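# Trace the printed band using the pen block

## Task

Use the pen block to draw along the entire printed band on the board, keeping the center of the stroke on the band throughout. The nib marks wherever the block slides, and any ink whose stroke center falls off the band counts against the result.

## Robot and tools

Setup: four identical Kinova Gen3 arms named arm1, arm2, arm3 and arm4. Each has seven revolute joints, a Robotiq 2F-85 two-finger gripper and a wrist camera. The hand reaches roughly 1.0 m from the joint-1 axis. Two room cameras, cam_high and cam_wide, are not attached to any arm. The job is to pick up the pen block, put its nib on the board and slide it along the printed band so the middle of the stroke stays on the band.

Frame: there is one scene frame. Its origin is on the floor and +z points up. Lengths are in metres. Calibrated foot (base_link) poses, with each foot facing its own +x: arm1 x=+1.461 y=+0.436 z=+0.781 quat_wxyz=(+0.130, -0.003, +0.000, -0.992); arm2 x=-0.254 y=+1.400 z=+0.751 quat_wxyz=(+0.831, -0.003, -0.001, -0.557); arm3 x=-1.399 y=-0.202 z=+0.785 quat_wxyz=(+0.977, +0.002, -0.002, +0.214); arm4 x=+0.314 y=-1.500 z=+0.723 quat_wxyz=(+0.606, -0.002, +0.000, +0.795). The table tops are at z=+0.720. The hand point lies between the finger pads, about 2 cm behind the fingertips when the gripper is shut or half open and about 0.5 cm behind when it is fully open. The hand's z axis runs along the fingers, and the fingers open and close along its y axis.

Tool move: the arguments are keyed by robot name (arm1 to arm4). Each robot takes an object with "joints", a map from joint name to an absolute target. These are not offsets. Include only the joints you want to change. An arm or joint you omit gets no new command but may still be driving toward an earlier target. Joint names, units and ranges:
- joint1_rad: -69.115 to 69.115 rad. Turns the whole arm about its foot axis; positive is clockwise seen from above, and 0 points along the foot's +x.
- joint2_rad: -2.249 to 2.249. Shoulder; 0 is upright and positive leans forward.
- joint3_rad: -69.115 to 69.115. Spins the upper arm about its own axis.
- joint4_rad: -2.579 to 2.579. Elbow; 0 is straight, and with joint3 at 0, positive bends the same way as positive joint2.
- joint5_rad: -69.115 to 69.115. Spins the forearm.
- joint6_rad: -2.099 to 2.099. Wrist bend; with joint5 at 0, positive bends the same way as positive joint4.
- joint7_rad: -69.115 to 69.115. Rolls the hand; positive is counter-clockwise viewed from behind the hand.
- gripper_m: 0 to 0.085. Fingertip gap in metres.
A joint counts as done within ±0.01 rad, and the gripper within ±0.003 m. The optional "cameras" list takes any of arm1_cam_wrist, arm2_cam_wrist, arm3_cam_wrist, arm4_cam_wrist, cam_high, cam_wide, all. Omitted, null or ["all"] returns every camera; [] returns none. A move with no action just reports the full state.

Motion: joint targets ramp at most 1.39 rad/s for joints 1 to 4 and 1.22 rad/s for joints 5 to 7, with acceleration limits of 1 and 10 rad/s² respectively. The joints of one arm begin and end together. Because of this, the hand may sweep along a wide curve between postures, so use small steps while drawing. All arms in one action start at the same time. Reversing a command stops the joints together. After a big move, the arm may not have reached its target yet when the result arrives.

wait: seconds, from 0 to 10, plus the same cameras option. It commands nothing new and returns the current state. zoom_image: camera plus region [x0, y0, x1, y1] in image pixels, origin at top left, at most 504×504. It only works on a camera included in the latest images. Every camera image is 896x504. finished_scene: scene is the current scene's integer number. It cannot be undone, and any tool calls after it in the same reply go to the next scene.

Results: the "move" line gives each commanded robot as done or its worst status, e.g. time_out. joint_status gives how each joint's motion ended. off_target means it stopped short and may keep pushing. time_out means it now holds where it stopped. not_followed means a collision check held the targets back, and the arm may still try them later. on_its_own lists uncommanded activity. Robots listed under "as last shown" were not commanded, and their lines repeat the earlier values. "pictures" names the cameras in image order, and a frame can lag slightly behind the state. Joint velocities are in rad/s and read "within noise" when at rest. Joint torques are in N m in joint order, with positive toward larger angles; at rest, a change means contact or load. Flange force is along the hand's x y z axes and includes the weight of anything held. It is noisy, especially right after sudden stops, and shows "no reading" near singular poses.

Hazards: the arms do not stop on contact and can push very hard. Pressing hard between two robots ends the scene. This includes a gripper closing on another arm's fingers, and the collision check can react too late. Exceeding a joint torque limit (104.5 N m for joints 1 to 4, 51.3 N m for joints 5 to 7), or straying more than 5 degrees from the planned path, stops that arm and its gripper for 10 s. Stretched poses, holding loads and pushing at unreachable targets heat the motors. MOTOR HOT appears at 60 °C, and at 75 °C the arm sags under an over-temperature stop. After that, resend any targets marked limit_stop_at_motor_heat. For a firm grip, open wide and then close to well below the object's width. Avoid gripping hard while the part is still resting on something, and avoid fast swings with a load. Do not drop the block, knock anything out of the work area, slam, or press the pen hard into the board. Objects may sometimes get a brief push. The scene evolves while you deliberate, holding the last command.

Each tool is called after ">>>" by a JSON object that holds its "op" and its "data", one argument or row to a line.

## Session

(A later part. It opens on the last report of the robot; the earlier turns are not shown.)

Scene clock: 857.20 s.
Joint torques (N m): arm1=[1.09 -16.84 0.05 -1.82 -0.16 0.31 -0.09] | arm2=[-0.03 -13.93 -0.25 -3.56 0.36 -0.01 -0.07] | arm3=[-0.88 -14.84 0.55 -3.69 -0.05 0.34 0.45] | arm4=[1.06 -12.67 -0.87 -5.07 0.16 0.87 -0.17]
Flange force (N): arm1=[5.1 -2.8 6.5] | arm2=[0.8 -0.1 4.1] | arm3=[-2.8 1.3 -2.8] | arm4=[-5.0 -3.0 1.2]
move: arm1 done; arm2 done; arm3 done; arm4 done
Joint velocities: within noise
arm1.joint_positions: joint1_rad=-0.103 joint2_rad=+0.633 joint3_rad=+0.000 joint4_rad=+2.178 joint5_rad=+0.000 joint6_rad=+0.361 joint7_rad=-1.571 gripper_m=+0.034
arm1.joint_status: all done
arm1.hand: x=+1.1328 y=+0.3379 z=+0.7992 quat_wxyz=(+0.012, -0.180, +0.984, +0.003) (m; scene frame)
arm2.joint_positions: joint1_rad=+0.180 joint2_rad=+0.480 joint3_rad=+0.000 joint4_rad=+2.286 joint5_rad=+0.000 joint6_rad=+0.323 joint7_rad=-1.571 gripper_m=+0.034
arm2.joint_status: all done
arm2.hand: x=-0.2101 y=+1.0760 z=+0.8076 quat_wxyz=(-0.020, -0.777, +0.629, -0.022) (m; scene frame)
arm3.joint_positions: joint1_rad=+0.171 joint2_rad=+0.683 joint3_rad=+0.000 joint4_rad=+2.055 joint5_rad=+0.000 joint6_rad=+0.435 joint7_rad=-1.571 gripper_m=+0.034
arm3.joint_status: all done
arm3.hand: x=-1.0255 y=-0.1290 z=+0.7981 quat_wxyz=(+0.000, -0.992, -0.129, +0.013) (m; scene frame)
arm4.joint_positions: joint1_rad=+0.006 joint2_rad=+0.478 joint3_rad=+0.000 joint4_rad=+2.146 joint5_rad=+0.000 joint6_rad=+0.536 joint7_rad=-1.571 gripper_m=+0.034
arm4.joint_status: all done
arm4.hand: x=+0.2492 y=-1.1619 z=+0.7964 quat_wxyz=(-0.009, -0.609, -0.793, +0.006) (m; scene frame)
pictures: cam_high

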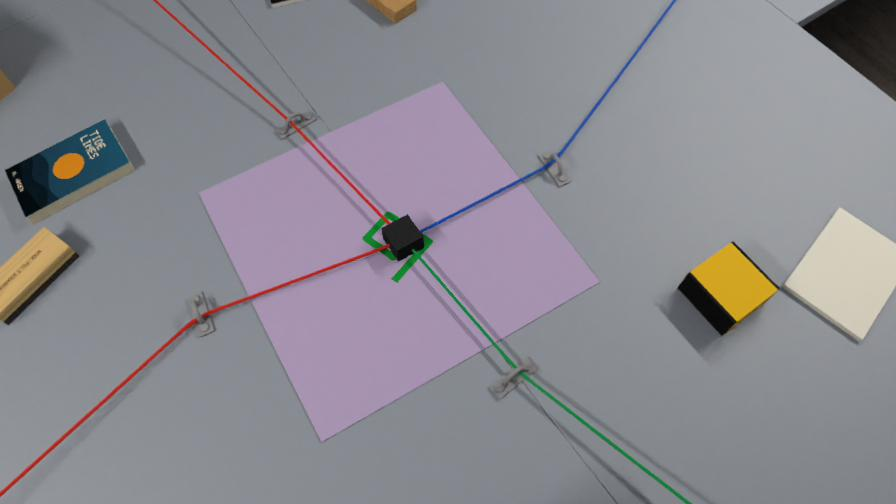

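>>> {"op": "move", "data": {
  "arm1": {"joints": {"joint4_rad": 2.1574}},
  "arm2": {"joints": {"joint4_rad": 2.2811}},
  "arm3": {"joints": {"joint4_rad": 2.0745}},
  "arm4": {"joints": {"joint4_rad": 2.1508}},
  "cameras": ["cam_high"]
}}

>>> {"op": "zoom_image", "data": {
  "camera": "cam_high",
  "region": [360, 210, 432, 270]
}}

>>> {"op": "move", "data": {
  "arm1": {"joints": {"joint4_rad": 2.1399}},
  "arm2": {"joints": {"joint4_rad": 2.2755}},
  "arm3": {"joints": {"joint4_rad": 2.0903}},
  "arm4": {"joints": {"joint4_rad": 2.1546}},
  "cameras": ["cam_high"]
}}

>>> {"op": "zoom_image", "data": {
  "camera": "cam_high",
  "region": [360, 210, 432, 270]
}}

Scene clock: 927.37 s.
Joint torques (N m): arm1=[1.08 -17.26 0.02 -2.37 -0.17 0.09 -0.08] | arm2=[0 -13.93 -0.13 -3.46 0.32 0.11 -0.14] | arm3=[-0.85 -14.29 0.54 -2.8 -0.05 0.81 0.44] | arm4=[1.08 -12.67 -0.86 -5.03 0.15 0.84 -0.19]
Flange force (N): arm1=[4.6 -2.8 6.5] | arm2=[1.0 0.1 4.4] | arm3=[-1.8 1.2 -2.8] | arm4=[-4.9 -3.0 1.1]
move: arm1 done; arm2 done; arm3 done; arm4 done
Joint velocities: within noise
arm1.joint_positions: joint1_rad=-0.103 joint2_rad=+0.633 joint3_rad=+0.000 joint4_rad=+2.157 joint5_rad=+0.000 joint6_rad=+0.361 joint7_rad=-1.571 gripper_m=+0.034
arm1.joint_status: all done
arm1.hand: x=+1.1209 y=+0.3333 z=+0.8014 quat_wxyz=(+0.002, -0.180, +0.984, +0.001) (m; scene frame)
arm2.joint_positions: joint1_rad=+0.180 joint2_rad=+0.480 joint3_rad=+0.000 joint4_rad=+2.281 joint5_rad=+0.000 joint6_rad=+0.323 joint7_rad=-1.571 gripper_m=+0.034
arm2.joint_status: all done
arm2.hand: x=-0.2095 y=+1.0732 z=+0.8082 quat_wxyz=(-0.021, -0.777, +0.629, -0.024) (m; scene frame)
arm3.joint_positions: joint1_rad=+0.171 joint2_rad=+0.683 joint3_rad=+0.000 joint4_rad=+2.074 joint5_rad=+0.000 joint6_rad=+0.435 joint7_rad=-1.571 gripper_m=+0.034
arm3.joint_status: all done
arm3.hand: x=-1.0371 y=-0.1320 z=+0.7959 quat_wxyz=(-0.001, -0.991, -0.129, +0.023) (m; scene frame)
arm4.joint_positions: joint1_rad=+0.006 joint2_rad=+0.478 joint3_rad=+0.000 joint4_rad=+2.151 joint5_rad=+0.000 joint6_rad=+0.536 joint7_rad=-1.571 gripper_m=+0.034
arm4.joint_status: all done
arm4.hand: x=+0.2499 y=-1.1647 z=+0.7957 quat_wxyz=(-0.011, -0.609, -0.793, +0.007) (m; scene frame)
pictures: cam_high

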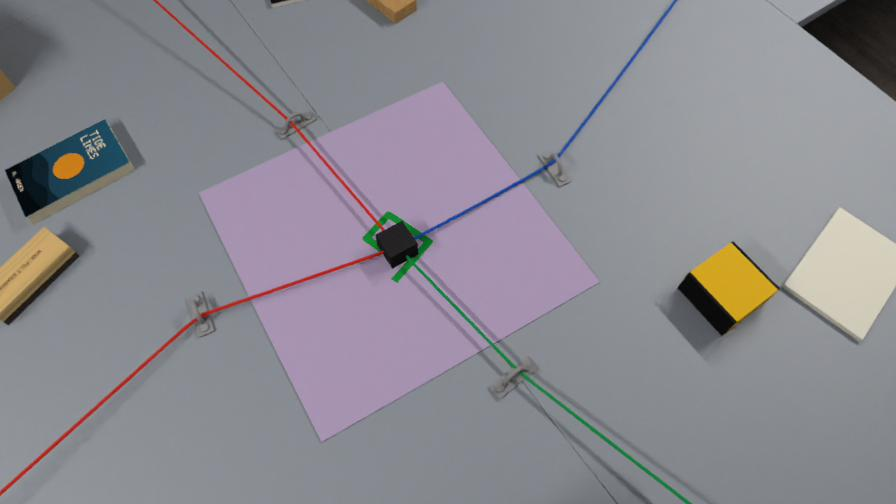

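Scaled by 7.000 from the camera's 896x504 image, which has a finer 1280x720 frame.

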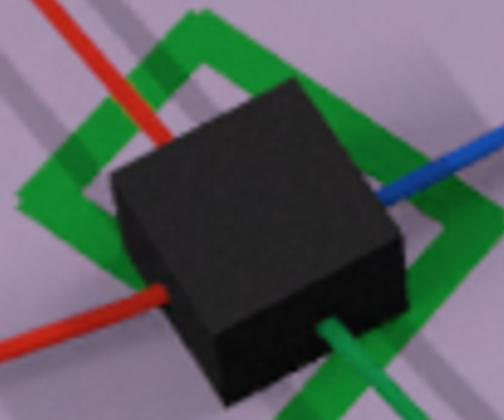

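Scene clock: 928.00 s.
Joint torques (N m): arm1=[1.08 -17.43 0.02 -2.6 -0.16 0.01 -0.07] | arm2=[0 -13.94 -0.24 -3.54 0.44 0.11 -0.08] | arm3=[-0.8 -13.97 0.56 -2.1 -0.06 1.09 0.44] | arm4=[1.06 -12.55 -0.85 -4.91 0.17 0.94 -0.21]
Flange force (N): arm1=[4.5 -2.8 6.4] | arm2=[0.8 -0.2 4.3] | arm3=[-0.8 1.2 -2.7] | arm4=[-4.9 -2.8 1.2]
move: arm1 done; arm2 done; arm3 done; arm4 done
Joint velocities: within noise
arm1.joint_positions: joint1_rad=-0.103 joint2_rad=+0.633 joint3_rad=+0.000 joint4_rad=+2.140 joint5_rad=+0.000 joint6_rad=+0.361 joint7_rad=-1.571 gripper_m=+0.034
arm1.joint_status: all done
arm1.hand: x=+1.1111 y=+0.3296 z=+0.8034 quat_wxyz=(-0.007, -0.180, +0.984, -0.001) (m; scene frame)
arm2.joint_positions: joint1_rad=+0.180 joint2_rad=+0.480 joint3_rad=+0.000 joint4_rad=+2.276 joint5_rad=+0.000 joint6_rad=+0.323 joint7_rad=-1.571 gripper_m=+0.034
arm2.joint_status: all done
arm2.hand: x=-0.2088 y=+1.0700 z=+0.8090 quat_wxyz=(-0.023, -0.777, +0.629, -0.026) (m; scene frame)
arm3.joint_positions: joint1_rad=+0.171 joint2_rad=+0.683 joint3_rad=+0.000 joint4_rad=+2.090 joint5_rad=+0.000 joint6_rad=+0.435 joint7_rad=-1.571 gripper_m=+0.034
arm3.joint_status: all done
arm3.hand: x=-1.0463 y=-0.1344 z=+0.7943 quat_wxyz=(-0.002, -0.991, -0.129, +0.031) (m; scene frame)
arm4.joint_positions: joint1_rad=+0.006 joint2_rad=+0.478 joint3_rad=+0.000 joint4_rad=+2.155 joint5_rad=+0.000 joint6_rad=+0.536 joint7_rad=-1.571 gripper_m=+0.034
arm4.joint_status: all done
arm4.hand: x=+0.2505 y=-1.1669 z=+0.7951 quat_wxyz=(-0.012, -0.609, -0.793, +0.008) (m; scene frame)
pictures: cam_high

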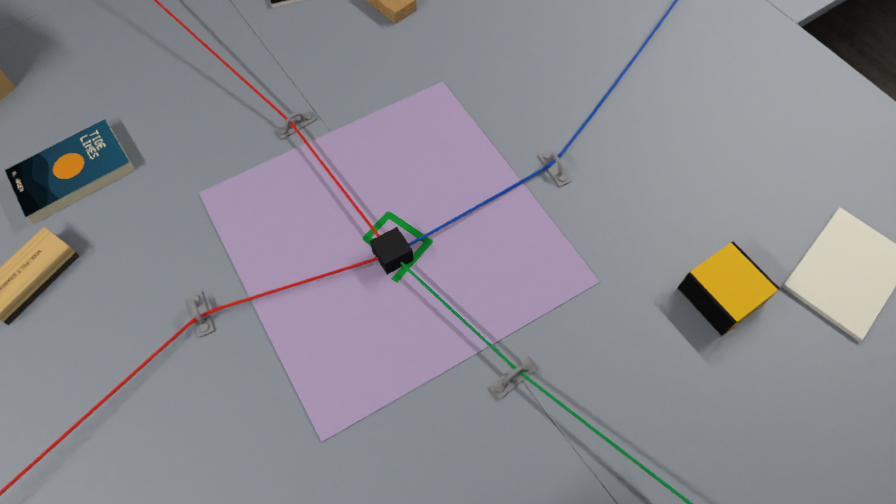

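Scaled by 7.000 from the camera's 896x504 image, which has a finer 1280x720 frame.

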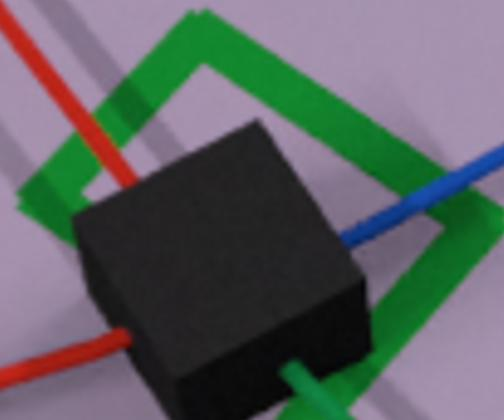

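>>> {"op": "move", "data": {
  "arm1": {"joints": {"joint4_rad": 2.1339}},
  "arm2": {"joints": {"joint4_rad": 2.2965}},
  "arm3": {"joints": {"joint4_rad": 2.0995}},
  "arm4": {"joints": {"joint4_rad": 2.1324}},
  "cameras": []
}}

>>> {"op": "move", "data": {
  "arm1": {"joints": {"joint4_rad": 2.1271}},
  "arm2": {"joints": {"joint4_rad": 2.3142}},
  "arm3": {"joints": {"joint4_rad": 2.108}},
  "arm4": {"joints": {"joint4_rad": 2.1133}},
  "cameras": ["cam_high"]
}}

>>> {"op": "zoom_image", "data": {
  "camera": "cam_high",
  "region": [350, 205, 422, 265]
}}

>>> {"op": "move", "data": {
  "arm1": {"joints": {"joint4_rad": 2.1196}},
  "arm2": {"joints": {"joint4_rad": 2.3316}},
  "arm3": {"joints": {"joint4_rad": 2.1158}},
  "arm4": {"joints": {"joint4_rad": 2.094}},
  "cameras": ["cam_high"]
}}

>>> {"op": "zoom_image", "data": {
  "camera": "cam_high",
  "region": [350, 205, 422, 265]
}}

Scene clock: 958.73 s.
Joint torques (N m): arm1=[1.08 -17.46 0.05 -2.51 -0.15 0.04 -0.07] | arm2=[-0.03 -13.51 -0.17 -2.7 0.3 0.39 -0.1] | arm3=[-0.86 -14.18 0.6 -2.84 -0.05 0.68 0.43] | arm4=[1.12 -12.99 -0.84 -5.67 0.16 0.54 -0.17]
Flange force (N): arm1=[4.9 -2.8 6.3] | arm2=[2.1 0.2 4.1] | arm3=[-2.3 1.3 -2.8] | arm4=[-5.7 -3.2 1.0]
move: arm1 done; arm2 done; arm3 done; arm4 done
Joint velocities: within noise
arm1.joint_positions: joint1_rad=-0.103 joint2_rad=+0.633 joint3_rad=+0.000 joint4_rad=+2.134 joint5_rad=+0.000 joint6_rad=+0.361 joint7_rad=-1.571 gripper_m=+0.034
arm1.joint_status: all done
arm1.hand: x=+1.1076 y=+0.3283 z=+0.8041 quat_wxyz=(-0.010, -0.180, +0.984, -0.001) (m; scene frame)
arm2.joint_positions: joint1_rad=+0.180 joint2_rad=+0.480 joint3_rad=+0.000 joint4_rad=+2.296 joint5_rad=+0.000 joint6_rad=+0.323 joint7_rad=-1.571 gripper_m=+0.034
arm2.joint_status: all done
arm2.hand: x=-0.2114 y=+1.0823 z=+0.8062 quat_wxyz=(-0.016, -0.777, +0.629, -0.018) (m; scene frame)
arm3.joint_positions: joint1_rad=+0.171 joint2_rad=+0.683 joint3_rad=+0.000 joint4_rad=+2.099 joint5_rad=+0.000 joint6_rad=+0.435 joint7_rad=-1.571 gripper_m=+0.034
arm3.joint_status: all done
arm3.hand: x=-1.0517 y=-0.1359 z=+0.7934 quat_wxyz=(-0.003, -0.991, -0.129, +0.035) (m; scene frame)
arm4.joint_positions: joint1_rad=+0.006 joint2_rad=+0.478 joint3_rad=+0.000 joint4_rad=+2.132 joint5_rad=+0.000 joint6_rad=+0.536 joint7_rad=-1.571 gripper_m=+0.034
arm4.joint_status: all done
arm4.hand: x=+0.2471 y=-1.1543 z=+0.7984 quat_wxyz=(-0.003, -0.609, -0.793, +0.002) (m; scene frame)
pictures: none
No camera images: "cameras" was empty.

Scene clock: 959.37 s.
Joint torques (N m): arm1=[1.08 -17.53 0.07 -2.66 -0.17 0.04 -0.08] | arm2=[0.04 -13.3 -0.2 -2.5 0.39 0.55 -0.1] | arm3=[-0.82 -14.06 0.6 -2.66 -0.05 0.71 0.44] | arm4=[1.06 -13.23 -0.87 -5.87 0.2 0.5 -0.17]
Flange force (N): arm1=[4.6 -2.8 6.4] | arm2=[1.8 -0.2 4.6] | arm3=[-2.1 1.1 -2.9] | arm4=[-5.7 -3.1 1.0]
move: arm1 done; arm2 done; arm3 done; arm4 done
Joint velocities: within noise
arm1.joint_positions: joint1_rad=-0.103 joint2_rad=+0.633 joint3_rad=+0.000 joint4_rad=+2.127 joint5_rad=+0.000 joint6_rad=+0.361 joint7_rad=-1.571 gripper_m=+0.034
arm1.joint_status: all done
arm1.hand: x=+1.1038 y=+0.3269 z=+0.8050 quat_wxyz=(-0.013, -0.180, +0.984, -0.002) (m; scene frame)
arm2.joint_positions: joint1_rad=+0.180 joint2_rad=+0.480 joint3_rad=+0.000 joint4_rad=+2.314 joint5_rad=+0.000 joint6_rad=+0.323 joint7_rad=-1.571 gripper_m=+0.034
arm2.joint_status: all done
arm2.hand: x=-0.2137 y=+1.0928 z=+0.8040 quat_wxyz=(-0.011, -0.777, +0.629, -0.011) (m; scene frame)
arm3.joint_positions: joint1_rad=+0.171 joint2_rad=+0.683 joint3_rad=+0.000 joint4_rad=+2.108 joint5_rad=+0.000 joint6_rad=+0.435 joint7_rad=-1.571 gripper_m=+0.034
arm3.joint_status: all done
arm3.hand: x=-1.0566 y=-0.1372 z=+0.7927 quat_wxyz=(-0.003, -0.991, -0.129, +0.040) (m; scene frame)
arm4.joint_positions: joint1_rad=+0.006 joint2_rad=+0.478 joint3_rad=+0.000 joint4_rad=+2.113 joint5_rad=+0.000 joint6_rad=+0.536 joint7_rad=-1.571 gripper_m=+0.034
arm4.joint_status: all done
arm4.hand: x=+0.2442 y=-1.1436 z=+0.8015 quat_wxyz=(+0.004, -0.609, -0.793, -0.004) (m; scene frame)
pictures: cam_high

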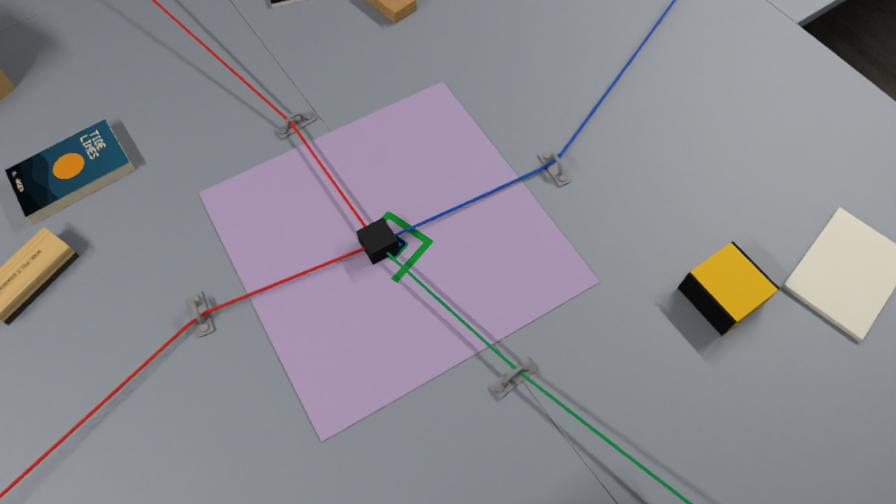

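Scaled by 7.000 from the camera's 896x504 image, which has a finer 1280x720 frame.

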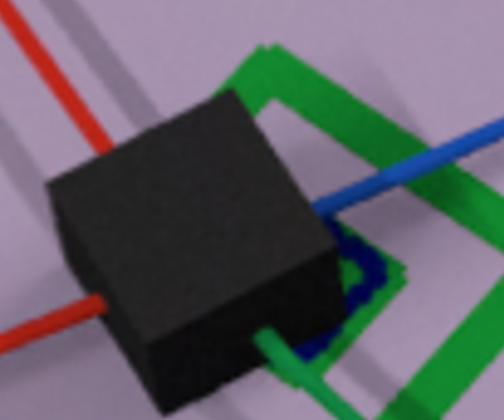

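Scene clock: 960.00 s.
Joint torques (N m): arm1=[1.04 -17.61 0.05 -2.77 -0.17 0.01 -0.07] | arm2=[-0.02 -13 -0.18 -2.34 0.36 0.64 -0.16] | arm3=[-0.83 -14.03 0.56 -2.62 -0.04 0.7 0.42] | arm4=[1.03 -13.47 -0.87 -6.28 0.16 0.38 -0.23]
Flange force (N): arm1=[4.5 -2.7 6.3] | arm2=[1.6 0.2 4.5] | arm3=[-2.1 1.2 -2.8] | arm4=[-6.3 -2.9 1.0]
move: arm1 done; arm2 done; arm3 done; arm4 done
Joint velocities: within noise
arm1.joint_positions: joint1_rad=-0.103 joint2_rad=+0.633 joint3_rad=+0.000 joint4_rad=+2.120 joint5_rad=+0.000 joint6_rad=+0.361 joint7_rad=-1.571 gripper_m=+0.034
arm1.joint_status: all done
arm1.hand: x=+1.0996 y=+0.3253 z=+0.8059 quat_wxyz=(-0.017, -0.180, +0.983, -0.002) (m; scene frame)
arm2.joint_positions: joint1_rad=+0.180 joint2_rad=+0.480 joint3_rad=+0.000 joint4_rad=+2.332 joint5_rad=+0.000 joint6_rad=+0.323 joint7_rad=-1.571 gripper_m=+0.034
arm2.joint_status: all done
arm2.hand: x=-0.2159 y=+1.1031 z=+0.8020 quat_wxyz=(-0.005, -0.777, +0.629, -0.004) (m; scene frame)
arm3.joint_positions: joint1_rad=+0.171 joint2_rad=+0.683 joint3_rad=+0.000 joint4_rad=+2.116 joint5_rad=+0.000 joint6_rad=+0.435 joint7_rad=-1.571 gripper_m=+0.034
arm3.joint_status: all done
arm3.hand: x=-1.0612 y=-0.1384 z=+0.7920 quat_wxyz=(-0.004, -0.991, -0.129, +0.043) (m; scene frame)
arm4.joint_positions: joint1_rad=+0.006 joint2_rad=+0.478 joint3_rad=+0.000 joint4_rad=+2.094 joint5_rad=+0.000 joint6_rad=+0.536 joint7_rad=-1.571 gripper_m=+0.034
arm4.joint_status: all done
arm4.hand: x=+0.2413 y=-1.1328 z=+0.8049 quat_wxyz=(+0.012, -0.608, -0.793, -0.010) (m; scene frame)
pictures: cam_high

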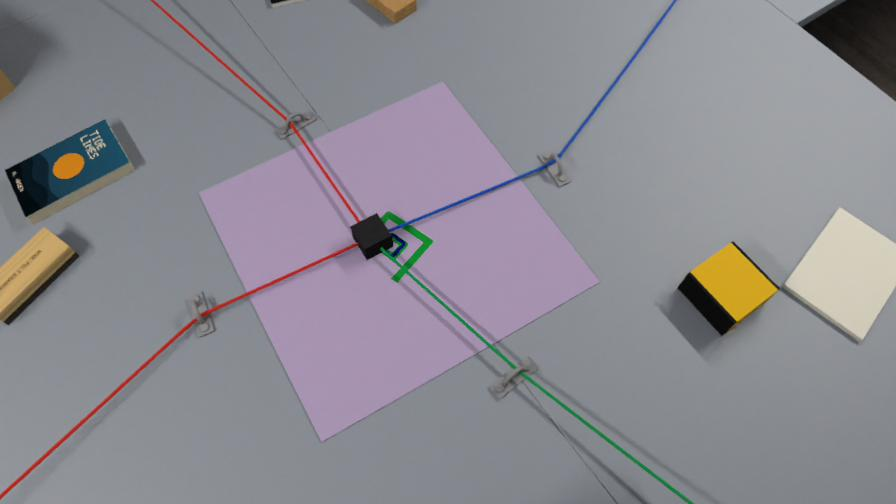

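Scaled by 7.000 from the camera's 896x504 image, which has a finer 1280x720 frame.

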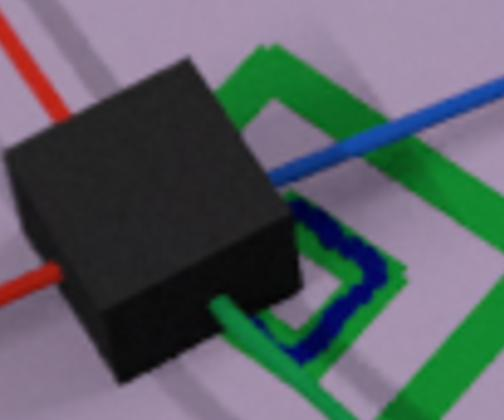

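>>> {"op": "move", "data": {
  "arm1": {"joints": {"joint4_rad": 2.1127}},
  "arm2": {"joints": {"joint4_rad": 2.3456}},
  "arm3": {"joints": {"joint4_rad": 2.1216}},
  "arm4": {"joints": {"joint4_rad": 2.0778}},
  "cameras": ["cam_high"]
}}

>>> {"op": "zoom_image", "data": {
  "camera": "cam_high",
  "region": [340, 195, 412, 255]
}}

>>> {"op": "move", "data": {
  "arm1": {"joints": {"joint4_rad": 2.1287}},
  "arm2": {"joints": {"joint4_rad": 2.3523}},
  "arm3": {"joints": {"joint4_rad": 2.1049}},
  "arm4": {"joints": {"joint4_rad": 2.0742}},
  "cameras": []
}}

>>> {"op": "move", "data": {
  "arm1": {"joints": {"joint4_rad": 2.1444}},
  "arm2": {"joints": {"joint4_rad": 2.3579}},
  "arm3": {"joints": {"joint4_rad": 2.0879}},
  "arm4": {"joints": {"joint4_rad": 2.0697}},
  "cameras": ["cam_high"]
}}

>>> {"op": "zoom_image", "data": {
  "camera": "cam_high",
  "region": [345, 185, 417, 245]
}}

Scene clock: 1023.13 s.
Joint torques (N m): arm1=[1.07 -17.78 0.05 -2.93 -0.15 -0.08 -0.06] | arm2=[0.08 -12.89 -0.12 -1.98 0.38 0.61 -0.12] | arm3=[-0.86 -13.98 0.55 -2.6 -0.03 0.72 0.43] | arm4=[1.07 -13.66 -0.86 -6.39 0.17 0.29 -0.19]
Flange force (N): arm1=[4.5 -2.9 6.4] | arm2=[2.4 -0.2 4.3] | arm3=[-2.2 1.2 -2.8] | arm4=[-6.0 -3.2 0.8]
move: arm1 done; arm2 done; arm3 done; arm4 done
Joint velocities: within noise
arm1.joint_positions: joint1_rad=-0.103 joint2_rad=+0.633 joint3_rad=+0.000 joint4_rad=+2.113 joint5_rad=+0.000 joint6_rad=+0.361 joint7_rad=-1.571 gripper_m=+0.034
arm1.joint_status: all done
arm1.hand: x=+1.0957 y=+0.3238 z=+0.8069 quat_wxyz=(-0.020, -0.180, +0.983, -0.003) (m; scene frame)
arm2.joint_positions: joint1_rad=+0.180 joint2_rad=+0.480 joint3_rad=+0.000 joint4_rad=+2.346 joint5_rad=+0.000 joint6_rad=+0.323 joint7_rad=-1.571 gripper_m=+0.034
arm2.joint_status: all done
arm2.hand: x=-0.2176 y=+1.1114 z=+0.8005 quat_wxyz=(-0.001, -0.777, +0.629, +0.001) (m; scene frame)
arm3.joint_positions: joint1_rad=+0.171 joint2_rad=+0.683 joint3_rad=+0.000 joint4_rad=+2.122 joint5_rad=+0.000 joint6_rad=+0.435 joint7_rad=-1.571 gripper_m=+0.034
arm3.joint_status: all done
arm3.hand: x=-1.0646 y=-0.1393 z=+0.7916 quat_wxyz=(-0.004, -0.991, -0.129, +0.046) (m; scene frame)
arm4.joint_positions: joint1_rad=+0.006 joint2_rad=+0.478 joint3_rad=+0.000 joint4_rad=+2.078 joint5_rad=+0.000 joint6_rad=+0.536 joint7_rad=-1.571 gripper_m=+0.034
arm4.joint_status: all done
arm4.hand: x=+0.2389 y=-1.1239 z=+0.8078 quat_wxyz=(+0.018, -0.608, -0.793, -0.015) (m; scene frame)
pictures: cam_high

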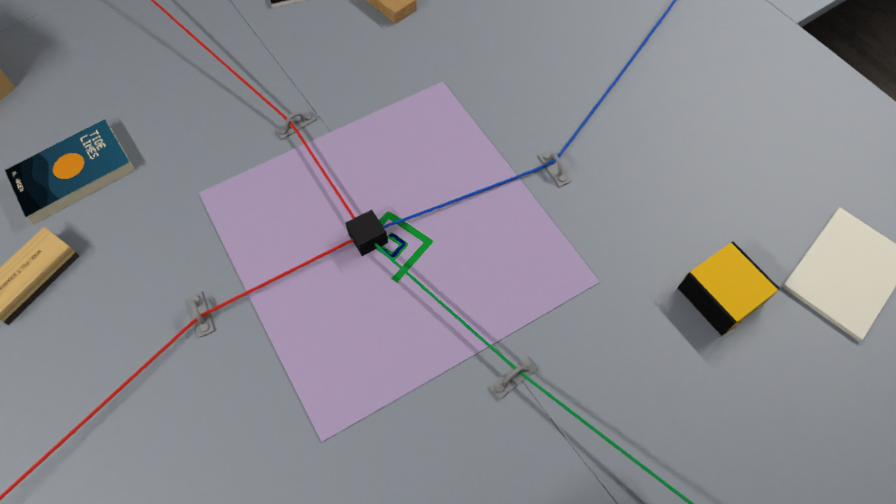

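Scaled by 7.000 from the camera's 896x504 image, which has a finer 1280x720 frame.

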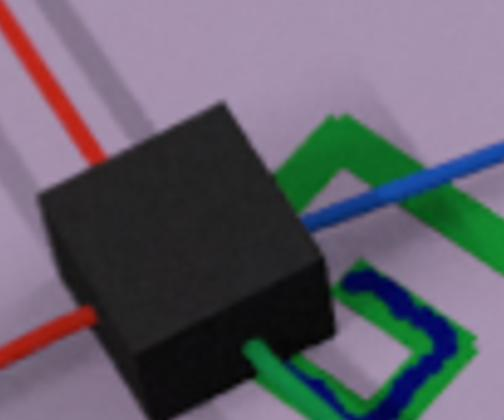

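Scene clock: 1023.77 s.
Joint torques (N m): arm1=[1.08 -17.38 0.07 -2.21 -0.17 0.21 -0.08] | arm2=[0.01 -12.76 -0.16 -1.99 0.32 0.62 -0.08] | arm3=[-0.86 -14.34 0.61 -3.21 -0.03 0.43 0.46] | arm4=[1.08 -13.67 -0.86 -6.24 0.17 0.38 -0.2]
Flange force (N): arm1=[5.5 -2.8 6.4] | arm2=[2.1 0.0 4.2] | arm3=[-2.9 1.1 -2.8] | arm4=[-5.6 -3.1 0.9]
move: arm1 done; arm2 done; arm3 done; arm4 done
Joint velocities: within noise
arm1.joint_positions: joint1_rad=-0.103 joint2_rad=+0.633 joint3_rad=+0.000 joint4_rad=+2.129 joint5_rad=+0.000 joint6_rad=+0.361 joint7_rad=-1.571 gripper_m=+0.034
arm1.joint_status: all done
arm1.hand: x=+1.1047 y=+0.3272 z=+0.8048 quat_wxyz=(-0.013, -0.180, +0.984, -0.002) (m; scene frame)
arm2.joint_positions: joint1_rad=+0.180 joint2_rad=+0.480 joint3_rad=+0.000 joint4_rad=+2.352 joint5_rad=+0.000 joint6_rad=+0.323 joint7_rad=-1.571 gripper_m=+0.034
arm2.joint_status: all done
arm2.hand: x=-0.2185 y=+1.1155 z=+0.7999 quat_wxyz=(+0.001, -0.777, +0.629, +0.004) (m; scene frame)
arm3.joint_positions: joint1_rad=+0.171 joint2_rad=+0.683 joint3_rad=+0.000 joint4_rad=+2.105 joint5_rad=+0.000 joint6_rad=+0.435 joint7_rad=-1.571 gripper_m=+0.034
arm3.joint_status: all done
arm3.hand: x=-1.0549 y=-0.1367 z=+0.7930 quat_wxyz=(-0.003, -0.991, -0.129, +0.038) (m; scene frame)
arm4.joint_positions: joint1_rad=+0.006 joint2_rad=+0.478 joint3_rad=+0.000 joint4_rad=+2.074 joint5_rad=+0.000 joint6_rad=+0.536 joint7_rad=-1.571 gripper_m=+0.034
arm4.joint_status: all done
arm4.hand: x=+0.2384 y=-1.1219 z=+0.8085 quat_wxyz=(+0.020, -0.608, -0.793, -0.016) (m; scene frame)
pictures: none
No camera images: "cameras" was empty.

Scene clock: 1024.40 s.
Joint torques (N m): arm1=[1.11 -17.18 0.09 -2.03 -0.14 0.35 -0.06] | arm2=[0.11 -12.78 -0.19 -2.03 0.35 0.54 -0.1] | arm3=[-0.88 -14.51 0.56 -3.42 -0.04 0.37 0.46] | arm4=[1.03 -13.68 -0.89 -6.39 0.16 0.35 -0.19]
Flange force (N): arm1=[5.3 -2.9 6.6] | arm2=[2.1 -0.4 4.2] | arm3=[-2.9 1.2 -2.9] | arm4=[-6.0 -3.0 0.9]
move: arm1 done; arm2 done; arm3 done; arm4 done
Joint velocities: within noise
arm1.joint_positions: joint1_rad=-0.103 joint2_rad=+0.633 joint3_rad=+0.000 joint4_rad=+2.144 joint5_rad=+0.000 joint6_rad=+0.361 joint7_rad=-1.571 gripper_m=+0.034
arm1.joint_status: all done
arm1.hand: x=+1.1136 y=+0.3306 z=+0.8028 quat_wxyz=(-0.005, -0.180, +0.984, +0.000) (m; scene frame)
arm2.joint_positions: joint1_rad=+0.180 joint2_rad=+0.480 joint3_rad=+0.000 joint4_rad=+2.358 joint5_rad=+0.000 joint6_rad=+0.323 joint7_rad=-1.571 gripper_m=+0.034
arm2.joint_status: all done
arm2.hand: x=-0.2192 y=+1.1188 z=+0.7994 quat_wxyz=(+0.003, -0.777, +0.629, +0.006) (m; scene frame)
arm3.joint_positions: joint1_rad=+0.171 joint2_rad=+0.683 joint3_rad=+0.000 joint4_rad=+2.088 joint5_rad=+0.000 joint6_rad=+0.435 joint7_rad=-1.571 gripper_m=+0.034
arm3.joint_status: all done
arm3.hand: x=-1.0449 y=-0.1341 z=+0.7945 quat_wxyz=(-0.002, -0.991, -0.129, +0.030) (m; scene frame)
arm4.joint_positions: joint1_rad=+0.006 joint2_rad=+0.478 joint3_rad=+0.000 joint4_rad=+2.070 joint5_rad=+0.000 joint6_rad=+0.536 joint7_rad=-1.571 gripper_m=+0.034
arm4.joint_status: all done
arm4.hand: x=+0.2377 y=-1.1194 z=+0.8094 quat_wxyz=(+0.021, -0.608, -0.793, -0.017) (m; scene frame)
pictures: cam_high

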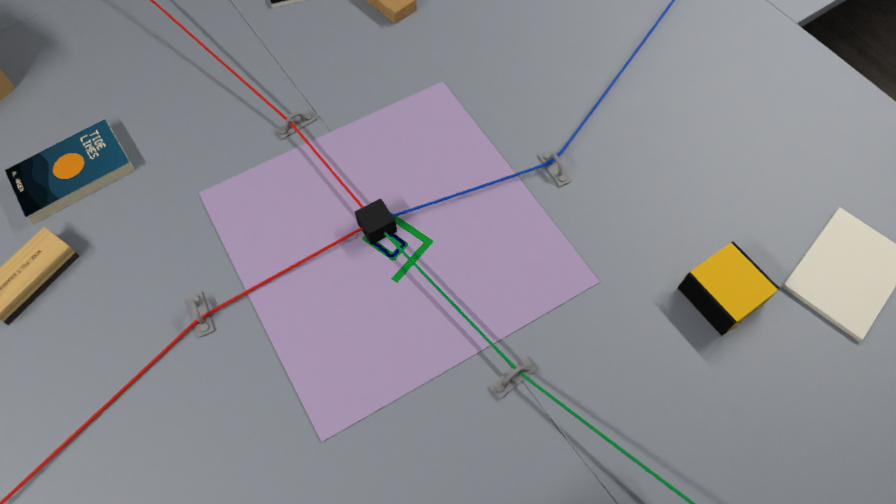

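Scaled by 7.000 from the camera's 896x504 image, which has a finer 1280x720 frame.

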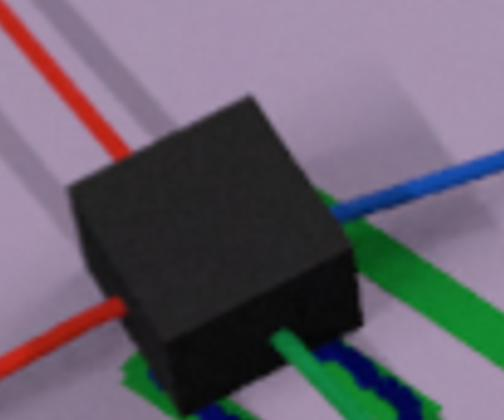

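>>> {"op": "move", "data": {
  "arm1": {"joints": {"joint4_rad": 2.1611}},
  "arm2": {"joints": {"joint4_rad": 2.3627}},
  "arm3": {"joints": {"joint4_rad": 2.0694}},
  "arm4": {"joints": {"joint4_rad": 2.0643}},
  "cameras": []
}}

>>> {"op": "move", "data": {
  "arm1": {"joints": {"joint4_rad": 2.1762}},
  "arm2": {"joints": {"joint4_rad": 2.3665}},
  "arm3": {"joints": {"joint4_rad": 2.052}},
  "arm4": {"joints": {"joint4_rad": 2.0581}},
  "cameras": ["cam_high"]
}}

>>> {"op": "zoom_image", "data": {
  "camera": "cam_high",
  "region": [355, 180, 427, 240]
}}

>>> {"op": "move", "data": {
  "arm1": {"joints": {"joint4_rad": 2.186}},
  "arm2": {"joints": {"joint4_rad": 2.3471}},
  "arm3": {"joints": {"joint4_rad": 2.0457}},
  "arm4": {"joints": {"joint4_rad": 2.0785}},
  "cameras": []
}}

>>> {"op": "move", "data": {
  "arm1": {"joints": {"joint4_rad": 2.1951}},
  "arm2": {"joints": {"joint4_rad": 2.3281}},
  "arm3": {"joints": {"joint4_rad": 2.0386}},
  "arm4": {"joints": {"joint4_rad": 2.0981}},
  "cameras": ["cam_high"]
}}

>>> {"op": "zoom_image", "data": {
  "camera": "cam_high",
  "region": [365, 190, 437, 250]
}}

Scene clock: 1082.03 s.
Joint torques (N m): arm1=[1.1 -16.87 0.05 -1.27 -0.17 0.56 -0.08] | arm2=[0.05 -12.73 -0.33 -2.06 0.31 0.57 -0.04] | arm3=[-0.88 -14.77 0.55 -3.72 -0.03 0.25 0.45] | arm4=[1.07 -13.77 -0.87 -6.48 0.18 0.3 -0.2]
Flange force (N): arm1=[6.7 -2.7 6.6] | arm2=[1.8 -0.3 4.3] | arm3=[-3.0 1.2 -2.9] | arm4=[-6.0 -3.2 0.8]
move: arm1 done; arm2 done; arm3 done; arm4 done
Joint velocities: within noise
arm1.joint_positions: joint1_rad=-0.103 joint2_rad=+0.633 joint3_rad=+0.000 joint4_rad=+2.161 joint5_rad=+0.000 joint6_rad=+0.361 joint7_rad=-1.571 gripper_m=+0.034
arm1.joint_status: all done
arm1.hand: x=+1.1230 y=+0.3341 z=+0.8010 quat_wxyz=(+0.003, -0.180, +0.984, +0.001) (m; scene frame)
arm2.joint_positions: joint1_rad=+0.180 joint2_rad=+0.480 joint3_rad=+0.000 joint4_rad=+2.363 joint5_rad=+0.000 joint6_rad=+0.323 joint7_rad=-1.571 gripper_m=+0.034
arm2.joint_status: all done
arm2.hand: x=-0.2198 y=+1.1217 z=+0.7989 quat_wxyz=(+0.004, -0.777, +0.629, +0.008) (m; scene frame)
arm3.joint_positions: joint1_rad=+0.171 joint2_rad=+0.683 joint3_rad=+0.000 joint4_rad=+2.069 joint5_rad=+0.000 joint6_rad=+0.435 joint7_rad=-1.571 gripper_m=+0.034
arm3.joint_status: all done
arm3.hand: x=-1.0341 y=-0.1312 z=+0.7964 quat_wxyz=(-0.001, -0.991, -0.129, +0.020) (m; scene frame)
arm4.joint_positions: joint1_rad=+0.006 joint2_rad=+0.478 joint3_rad=+0.000 joint4_rad=+2.064 joint5_rad=+0.000 joint6_rad=+0.536 joint7_rad=-1.571 gripper_m=+0.034
arm4.joint_status: all done
arm4.hand: x=+0.2369 y=-1.1164 z=+0.8104 quat_wxyz=(+0.024, -0.608, -0.793, -0.019) (m; scene frame)
pictures: none
No camera images: "cameras" was empty.

Scene clock: 1082.67 s.
Joint torques (N m): arm1=[1.08 -16.51 0.1 -1.02 -0.17 0.75 -0.08] | arm2=[0.02 -12.68 -0.1 -2.08 0.38 0.6 -0.09] | arm3=[-0.83 -14.93 0.54 -3.9 -0.06 0.22 0.45] | arm4=[1.03 -13.88 -0.9 -6.64 0.17 0.25 -0.17]
Flange force (N): arm1=[6.4 -2.6 6.5] | arm2=[1.6 -0.1 4.5] | arm3=[-3.0 1.1 -2.9] | arm4=[-6.2 -3.2 0.9]
move: arm1 done; arm2 done; arm3 done; arm4 done
Joint velocities: within noise
arm1.joint_positions: joint1_rad=-0.103 joint2_rad=+0.633 joint3_rad=+0.000 joint4_rad=+2.176 joint5_rad=+0.000 joint6_rad=+0.361 joint7_rad=-1.571 gripper_m=+0.034
arm1.joint_status: all done
arm1.hand: x=+1.1316 y=+0.3374 z=+0.7994 quat_wxyz=(+0.011, -0.180, +0.984, +0.003) (m; scene frame)
arm2.joint_positions: joint1_rad=+0.180 joint2_rad=+0.480 joint3_rad=+0.000 joint4_rad=+2.367 joint5_rad=+0.000 joint6_rad=+0.323 joint7_rad=-1.571 gripper_m=+0.034
arm2.joint_status: all done
arm2.hand: x=-0.2203 y=+1.1239 z=+0.7986 quat_wxyz=(+0.006, -0.777, +0.629, +0.009) (m; scene frame)
arm3.joint_positions: joint1_rad=+0.171 joint2_rad=+0.683 joint3_rad=+0.000 joint4_rad=+2.052 joint5_rad=+0.000 joint6_rad=+0.435 joint7_rad=-1.571 gripper_m=+0.034
arm3.joint_status: all done
arm3.hand: x=-1.0240 y=-0.1286 z=+0.7984 quat_wxyz=(+0.000, -0.992, -0.129, +0.012) (m; scene frame)
arm4.joint_positions: joint1_rad=+0.006 joint2_rad=+0.478 joint3_rad=+0.000 joint4_rad=+2.058 joint5_rad=+0.000 joint6_rad=+0.536 joint7_rad=-1.571 gripper_m=+0.034
arm4.joint_status: all done
arm4.hand: x=+0.2360 y=-1.1130 z=+0.8116 quat_wxyz=(+0.026, -0.608, -0.793, -0.021) (m; scene frame)
pictures: cam_high

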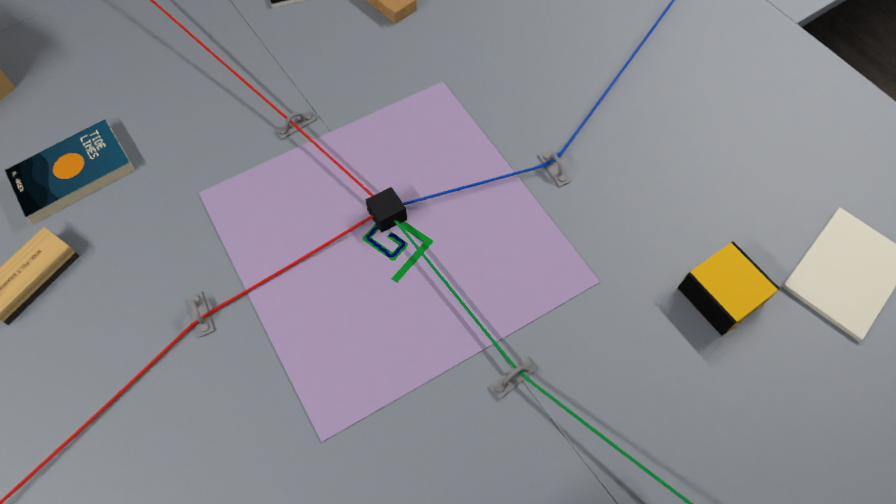

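Scaled by 7.000 from the camera's 896x504 image, which has a finer 1280x720 frame.

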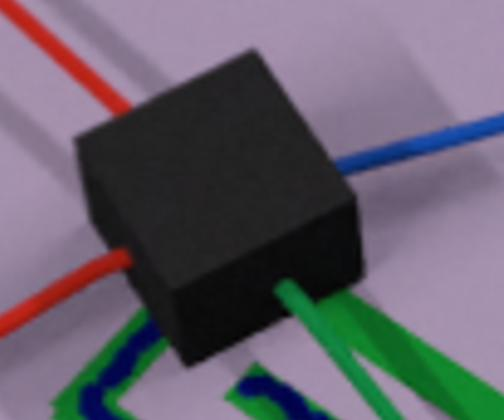

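Scene clock: 1083.33 s.
Joint torques (N m): arm1=[1.12 -16.76 0.03 -1.76 -0.14 0.29 -0.07] | arm2=[0.04 -13.17 -0.05 -2.9 0.32 0.21 -0.11] | arm3=[-0.84 -14.98 0.53 -3.86 -0.05 0.26 0.46] | arm4=[1.05 -13.52 -0.87 -5.99 0.19 0.56 -0.21]
Flange force (N): arm1=[5.1 -2.9 6.4] | arm2=[0.6 -0.1 4.4] | arm3=[-2.8 1.1 -2.9] | arm4=[-5.4 -3.0 1.1]
move: arm1 done; arm2 done; arm3 done; arm4 done
Joint velocities: within noise
arm1.joint_positions: joint1_rad=-0.103 joint2_rad=+0.633 joint3_rad=+0.000 joint4_rad=+2.186 joint5_rad=+0.000 joint6_rad=+0.361 joint7_rad=-1.571 gripper_m=+0.034
arm1.joint_status: all done
arm1.hand: x=+1.1372 y=+0.3395 z=+0.7985 quat_wxyz=(+0.016, -0.180, +0.983, +0.004) (m; scene frame)
arm2.joint_positions: joint1_rad=+0.180 joint2_rad=+0.480 joint3_rad=+0.000 joint4_rad=+2.347 joint5_rad=+0.000 joint6_rad=+0.323 joint7_rad=-1.571 gripper_m=+0.034
arm2.joint_status: all done
arm2.hand: x=-0.2178 y=+1.1124 z=+0.8004 quat_wxyz=(+0.000, -0.777, +0.629, +0.002) (m; scene frame)
arm3.joint_positions: joint1_rad=+0.171 joint2_rad=+0.683 joint3_rad=+0.000 joint4_rad=+2.046 joint5_rad=+0.000 joint6_rad=+0.435 joint7_rad=-1.571 gripper_m=+0.034
arm3.joint_status: all done
arm3.hand: x=-1.0204 y=-0.1276 z=+0.7991 quat_wxyz=(+0.001, -0.992, -0.129, +0.009) (m; scene frame)
arm4.joint_positions: joint1_rad=+0.006 joint2_rad=+0.478 joint3_rad=+0.000 joint4_rad=+2.078 joint5_rad=+0.000 joint6_rad=+0.536 joint7_rad=-1.571 gripper_m=+0.034
arm4.joint_status: all done
arm4.hand: x=+0.2390 y=-1.1242 z=+0.8077 quat_wxyz=(+0.018, -0.608, -0.793, -0.015) (m; scene frame)
pictures: none
No camera images: "cameras" was empty.

Scene clock: 1083.97 s.
Joint torques (N m): arm1=[1.09 -16.73 0.08 -1.78 -0.17 0.28 -0.09] | arm2=[-0.01 -13.35 -0.21 -3.09 0.38 0.11 -0.15] | arm3=[-0.88 -15.1 0.53 -3.94 -0.02 0.21 0.45] | arm4=[1.07 -13.27 -0.86 -5.76 0.18 0.63 -0.21]
Flange force (N): arm1=[4.9 -2.7 6.6] | arm2=[0.7 0.1 4.0] | arm3=[-2.7 1.3 -2.9] | arm4=[-5.3 -3.0 1.0]
move: arm1 done; arm2 done; arm3 done; arm4 done
Joint velocities: within noise
arm1.joint_positions: joint1_rad=-0.103 joint2_rad=+0.633 joint3_rad=+0.000 joint4_rad=+2.195 joint5_rad=+0.000 joint6_rad=+0.361 joint7_rad=-1.571 gripper_m=+0.034
arm1.joint_status: all done
arm1.hand: x=+1.1423 y=+0.3415 z=+0.7977 quat_wxyz=(+0.020, -0.180, +0.983, +0.004) (m; scene frame)
arm2.joint_positions: joint1_rad=+0.180 joint2_rad=+0.480 joint3_rad=+0.000 joint4_rad=+2.328 joint5_rad=+0.000 joint6_rad=+0.323 joint7_rad=-1.571 gripper_m=+0.034
arm2.joint_status: all done
arm2.hand: x=-0.2154 y=+1.1011 z=+0.8024 quat_wxyz=(-0.006, -0.777, +0.629, -0.006) (m; scene frame)
arm3.joint_positions: joint1_rad=+0.171 joint2_rad=+0.683 joint3_rad=+0.000 joint4_rad=+2.039 joint5_rad=+0.000 joint6_rad=+0.435 joint7_rad=-1.571 gripper_m=+0.034
arm3.joint_status: all done
arm3.hand: x=-1.0163 y=-0.1265 z=+0.8000 quat_wxyz=(+0.001, -0.992, -0.129, +0.005) (m; scene frame)
arm4.joint_positions: joint1_rad=+0.006 joint2_rad=+0.478 joint3_rad=+0.000 joint4_rad=+2.098 joint5_rad=+0.000 joint6_rad=+0.536 joint7_rad=-1.571 gripper_m=+0.034
arm4.joint_status: all done
arm4.hand: x=+0.2419 y=-1.1351 z=+0.8041 quat_wxyz=(+0.010, -0.609, -0.793, -0.009) (m; scene frame)
pictures: cam_high

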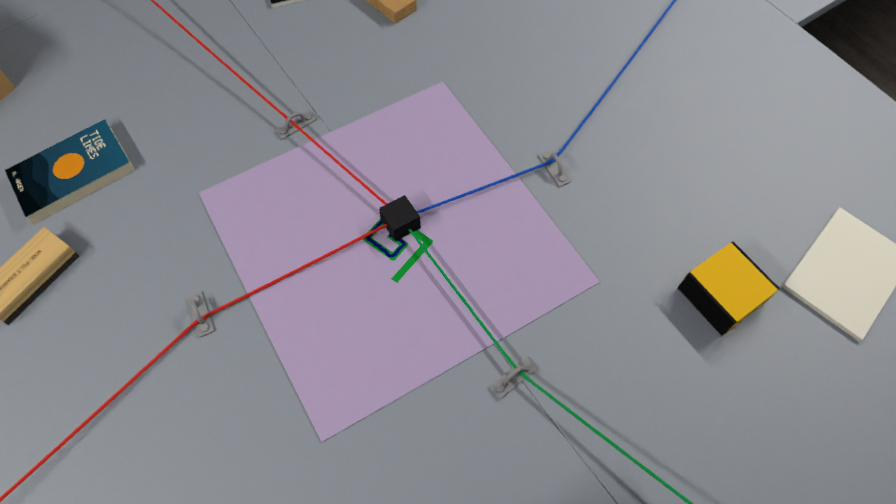

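Scaled by 7.000 from the camera's 896x504 image, which has a finer 1280x720 frame.

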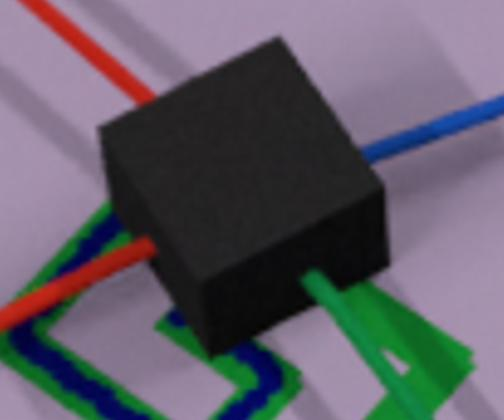

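>>> {"op": "move", "data": {
  "arm1": {"joints": {"joint4_rad": 2.2035}},
  "arm2": {"joints": {"joint4_rad": 2.309}},
  "arm3": {"joints": {"joint4_rad": 2.0308}},
  "arm4": {"joints": {"joint4_rad": 2.1174}},
  "cameras": []
}}

>>> {"op": "move", "data": {
  "arm1": {"joints": {"joint4_rad": 2.2109}},
  "arm2": {"joints": {"joint4_rad": 2.2897}},
  "arm3": {"joints": {"joint4_rad": 2.0223}},
  "arm4": {"joints": {"joint4_rad": 2.1364}},
  "cameras": ["cam_high"]
}}

>>> {"op": "zoom_image", "data": {
  "camera": "cam_high",
  "region": [380, 200, 452, 260]
}}

>>> {"op": "move", "data": {
  "arm1": {"joints": {"joint4_rad": 2.2175}},
  "arm2": {"joints": {"joint4_rad": 2.2702}},
  "arm3": {"joints": {"joint4_rad": 2.0131}},
  "arm4": {"joints": {"joint4_rad": 2.1551}},
  "cameras": []
}}

>>> {"op": "move", "data": {
  "arm1": {"joints": {"joint4_rad": 2.2231}},
  "arm2": {"joints": {"joint4_rad": 2.2506}},
  "arm3": {"joints": {"joint4_rad": 2.0032}},
  "arm4": {"joints": {"joint4_rad": 2.1734}},
  "cameras": ["cam_high"]
}}

>>> {"op": "zoom_image", "data": {
  "camera": "cam_high",
  "region": [390, 205, 462, 265]
}}

Scene clock: 1157.40 s.
Joint torques (N m): arm1=[1.07 -16.54 0.07 -1.5 -0.16 0.4 -0.08] | arm2=[-0.04 -13.62 -0.24 -3.57 0.33 0.01 -0.08] | arm3=[-0.86 -15.19 0.59 -4.12 -0.03 0.18 0.45] | arm4=[1.01 -13.06 -0.85 -5.48 0.18 0.69 -0.2]
Flange force (N): arm1=[5.2 -2.7 6.5] | arm2=[0.0 -0.1 4.1] | arm3=[-3.0 1.2 -2.8] | arm4=[-5.1 -2.8 1.0]
move: arm1 done; arm2 done; arm3 done; arm4 done
Joint velocities: within noise
arm1.joint_positions: joint1_rad=-0.103 joint2_rad=+0.633 joint3_rad=+0.000 joint4_rad=+2.204 joint5_rad=+0.000 joint6_rad=+0.361 joint7_rad=-1.571 gripper_m=+0.034
arm1.joint_status: all done
arm1.hand: x=+1.1471 y=+0.3433 z=+0.7970 quat_wxyz=(+0.024, -0.180, +0.983, +0.005) (m; scene frame)
arm2.joint_positions: joint1_rad=+0.180 joint2_rad=+0.480 joint3_rad=+0.000 joint4_rad=+2.309 joint5_rad=+0.000 joint6_rad=+0.323 joint7_rad=-1.571 gripper_m=+0.034
arm2.joint_status: all done
arm2.hand: x=-0.2130 y=+1.0897 z=+0.8046 quat_wxyz=(-0.012, -0.777, +0.629, -0.013) (m; scene frame)
arm3.joint_positions: joint1_rad=+0.171 joint2_rad=+0.683 joint3_rad=+0.000 joint4_rad=+2.031 joint5_rad=+0.000 joint6_rad=+0.435 joint7_rad=-1.571 gripper_m=+0.034
arm3.joint_status: all done
arm3.hand: x=-1.0118 y=-0.1253 z=+0.8010 quat_wxyz=(+0.002, -0.992, -0.129, +0.001) (m; scene frame)
arm4.joint_positions: joint1_rad=+0.006 joint2_rad=+0.478 joint3_rad=+0.000 joint4_rad=+2.117 joint5_rad=+0.000 joint6_rad=+0.536 joint7_rad=-1.571 gripper_m=+0.034
arm4.joint_status: all done
arm4.hand: x=+0.2448 y=-1.1459 z=+0.8008 quat_wxyz=(+0.003, -0.609, -0.793, -0.003) (m; scene frame)
pictures: none
No camera images: "cameras" was empty.

Scene clock: 1158.03 s.
Joint torques (N m): arm1=[1.12 -16.38 0.07 -1.36 -0.17 0.44 -0.05] | arm2=[-0.04 -13.96 -0.23 -3.73 0.28 -0.09 -0.07] | arm3=[-0.9 -15.22 0.53 -4.16 -0.04 0.16 0.42] | arm4=[1.05 -12.85 -0.85 -5.39 0.16 0.72 -0.2]
Flange force (N): arm1=[5.3 -2.8 6.4] | arm2=[0.4 -0.1 4.2] | arm3=[-2.9 1.4 -3.0] | arm4=[-5.4 -2.9 1.1]
move: arm1 done; arm2 done; arm3 done; arm4 done
Joint velocities: within noise
arm1.joint_positions: joint1_rad=-0.103 joint2_rad=+0.633 joint3_rad=+0.000 joint4_rad=+2.211 joint5_rad=+0.000 joint6_rad=+0.361 joint7_rad=-1.571 gripper_m=+0.034
arm1.joint_status: all done
arm1.hand: x=+1.1513 y=+0.3449 z=+0.7964 quat_wxyz=(+0.028, -0.180, +0.983, +0.006) (m; scene frame)
arm2.joint_positions: joint1_rad=+0.180 joint2_rad=+0.480 joint3_rad=+0.000 joint4_rad=+2.290 joint5_rad=+0.000 joint6_rad=+0.323 joint7_rad=-1.571 gripper_m=+0.034
arm2.joint_status: all done
arm2.hand: x=-0.2106 y=+1.0783 z=+0.8070 quat_wxyz=(-0.019, -0.777, +0.629, -0.021) (m; scene frame)
arm3.joint_positions: joint1_rad=+0.171 joint2_rad=+0.683 joint3_rad=+0.000 joint4_rad=+2.022 joint5_rad=+0.000 joint6_rad=+0.435 joint7_rad=-1.571 gripper_m=+0.034
arm3.joint_status: all done
arm3.hand: x=-1.0069 y=-0.1240 z=+0.8022 quat_wxyz=(+0.002, -0.992, -0.129, -0.003) (m; scene frame)
arm4.joint_positions: joint1_rad=+0.006 joint2_rad=+0.478 joint3_rad=+0.000 joint4_rad=+2.136 joint5_rad=+0.000 joint6_rad=+0.536 joint7_rad=-1.571 gripper_m=+0.034
arm4.joint_status: all done
arm4.hand: x=+0.2477 y=-1.1566 z=+0.7978 quat_wxyz=(-0.005, -0.609, -0.793, +0.003) (m; scene frame)
pictures: cam_high

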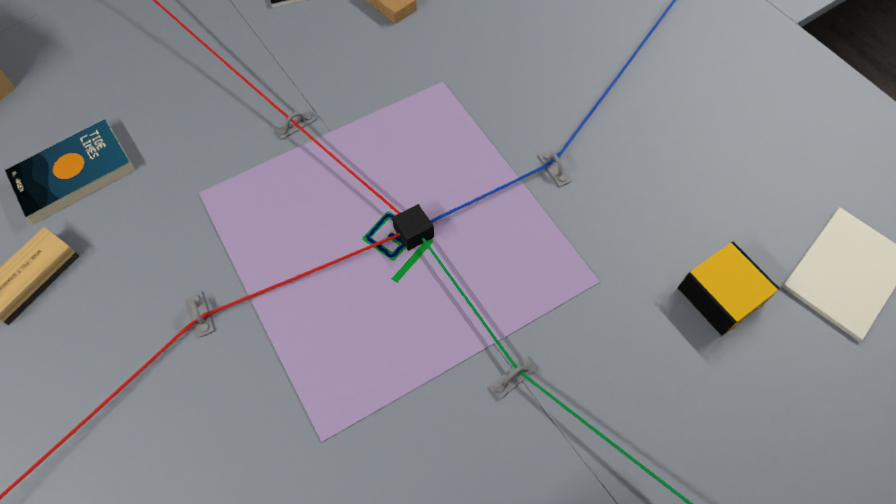

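Scaled by 7.000 from the camera's 896x504 image, which has a finer 1280x720 frame.

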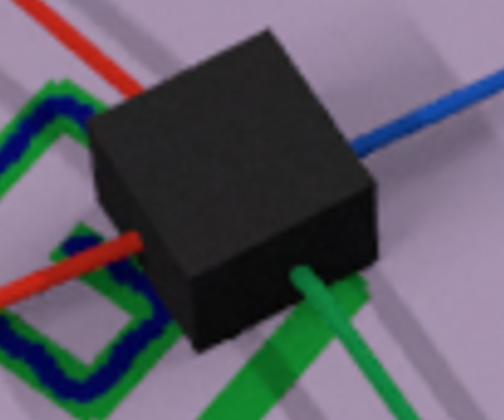

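Scene clock: 1158.67 s.
Joint torques (N m): arm1=[1.08 -16.36 0.1 -1.2 -0.14 0.55 -0.12] | arm2=[-0.12 -14.14 -0.18 -3.93 0.29 -0.15 -0.14] | arm3=[-0.87 -15.34 0.6 -4.22 -0.05 0.17 0.45] | arm4=[1.08 -12.59 -0.86 -4.96 0.17 0.85 -0.21]
Flange force (N): arm1=[5.4 -2.6 6.8] | arm2=[0.4 0.5 4.0] | arm3=[-2.8 1.3 -2.9] | arm4=[-4.8 -2.9 1.0]
move: arm1 done; arm2 done; arm3 done; arm4 done
Joint velocities: within noise
arm1.joint_positions: joint1_rad=-0.103 joint2_rad=+0.633 joint3_rad=+0.000 joint4_rad=+2.218 joint5_rad=+0.000 joint6_rad=+0.361 joint7_rad=-1.571 gripper_m=+0.034
arm1.joint_status: all done
arm1.hand: x=+1.1551 y=+0.3463 z=+0.7959 quat_wxyz=(+0.031, -0.180, +0.983, +0.006) (m; scene frame)
arm2.joint_positions: joint1_rad=+0.180 joint2_rad=+0.480 joint3_rad=+0.000 joint4_rad=+2.270 joint5_rad=+0.000 joint6_rad=+0.323 joint7_rad=-1.571 gripper_m=+0.034
arm2.joint_status: all done
arm2.hand: x=-0.2081 y=+1.0669 z=+0.8098 quat_wxyz=(-0.025, -0.777, +0.629, -0.028) (m; scene frame)
arm3.joint_positions: joint1_rad=+0.171 joint2_rad=+0.683 joint3_rad=+0.000 joint4_rad=+2.013 joint5_rad=+0.000 joint6_rad=+0.435 joint7_rad=-1.571 gripper_m=+0.034
arm3.joint_status: all done
arm3.hand: x=-1.0016 y=-0.1226 z=+0.8034 quat_wxyz=(+0.003, -0.992, -0.129, -0.007) (m; scene frame)
arm4.joint_positions: joint1_rad=+0.006 joint2_rad=+0.478 joint3_rad=+0.000 joint4_rad=+2.155 joint5_rad=+0.000 joint6_rad=+0.536 joint7_rad=-1.571 gripper_m=+0.034
arm4.joint_status: all done
arm4.hand: x=+0.2506 y=-1.1671 z=+0.7950 quat_wxyz=(-0.012, -0.609, -0.793, +0.009) (m; scene frame)
pictures: none
No camera images: "cameras" was empty.

Scene clock: 1159.30 s.
Joint torques (N m): arm1=[1.1 -16.23 0.08 -1.08 -0.18 0.56 -0.09] | arm2=[0.03 -14.39 -0.15 -4.11 0.38 -0.18 -0.01] | arm3=[-0.89 -15.46 0.55 -4.34 -0.07 0.12 0.44] | arm4=[1.07 -12.38 -0.88 -5.03 0.16 0.88 -0.2]
Flange force (N): arm1=[5.6 -2.7 6.6] | arm2=[0.5 -0.5 4.1] | arm3=[-2.8 1.4 -2.9] | arm4=[-5.6 -2.9 1.3]
move: arm1 done; arm2 done; arm3 done; arm4 done
Joint velocities: within noise
arm1.joint_positions: joint1_rad=-0.103 joint2_rad=+0.633 joint3_rad=+0.000 joint4_rad=+2.223 joint5_rad=+0.000 joint6_rad=+0.361 joint7_rad=-1.571 gripper_m=+0.034
arm1.joint_status: all done
arm1.hand: x=+1.1583 y=+0.3475 z=+0.7955 quat_wxyz=(+0.034, -0.180, +0.983, +0.007) (m; scene frame)
arm2.joint_positions: joint1_rad=+0.180 joint2_rad=+0.480 joint3_rad=+0.000 joint4_rad=+2.251 joint5_rad=+0.000 joint6_rad=+0.323 joint7_rad=-1.571 gripper_m=+0.034
arm2.joint_status: all done
arm2.hand: x=-0.2057 y=+1.0554 z=+0.8127 quat_wxyz=(-0.031, -0.776, +0.629, -0.036) (m; scene frame)
arm3.joint_positions: joint1_rad=+0.171 joint2_rad=+0.683 joint3_rad=+0.000 joint4_rad=+2.003 joint5_rad=+0.000 joint6_rad=+0.435 joint7_rad=-1.571 gripper_m=+0.034
arm3.joint_status: all done
arm3.hand: x=-0.9959 y=-0.1211 z=+0.8049 quat_wxyz=(+0.003, -0.992, -0.129, -0.012) (m; scene frame)
arm4.joint_positions: joint1_rad=+0.006 joint2_rad=+0.478 joint3_rad=+0.000 joint4_rad=+2.173 joint5_rad=+0.000 joint6_rad=+0.536 joint7_rad=-1.571 gripper_m=+0.034
arm4.joint_status: all done
arm4.hand: x=+0.2533 y=-1.1775 z=+0.7925 quat_wxyz=(-0.020, -0.608, -0.793, +0.014) (m; scene frame)
pictures: cam_high

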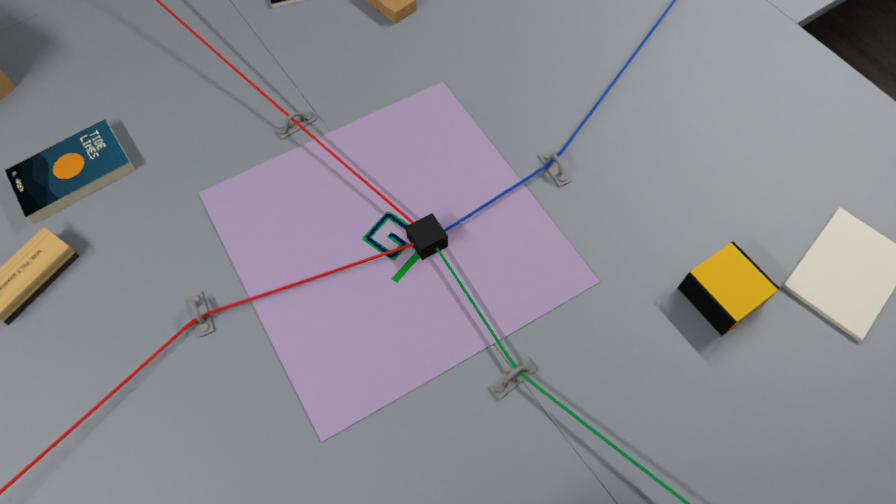

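Scaled by 7.000 from the camera's 896x504 image, which has a finer 1280x720 frame.

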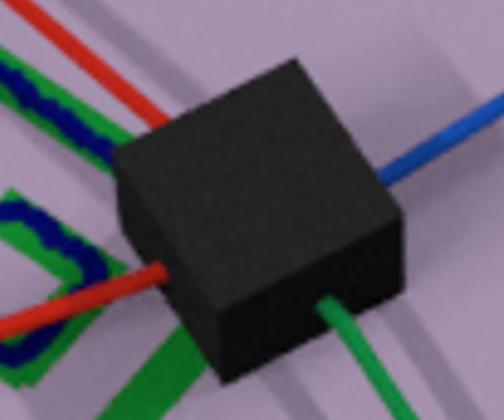

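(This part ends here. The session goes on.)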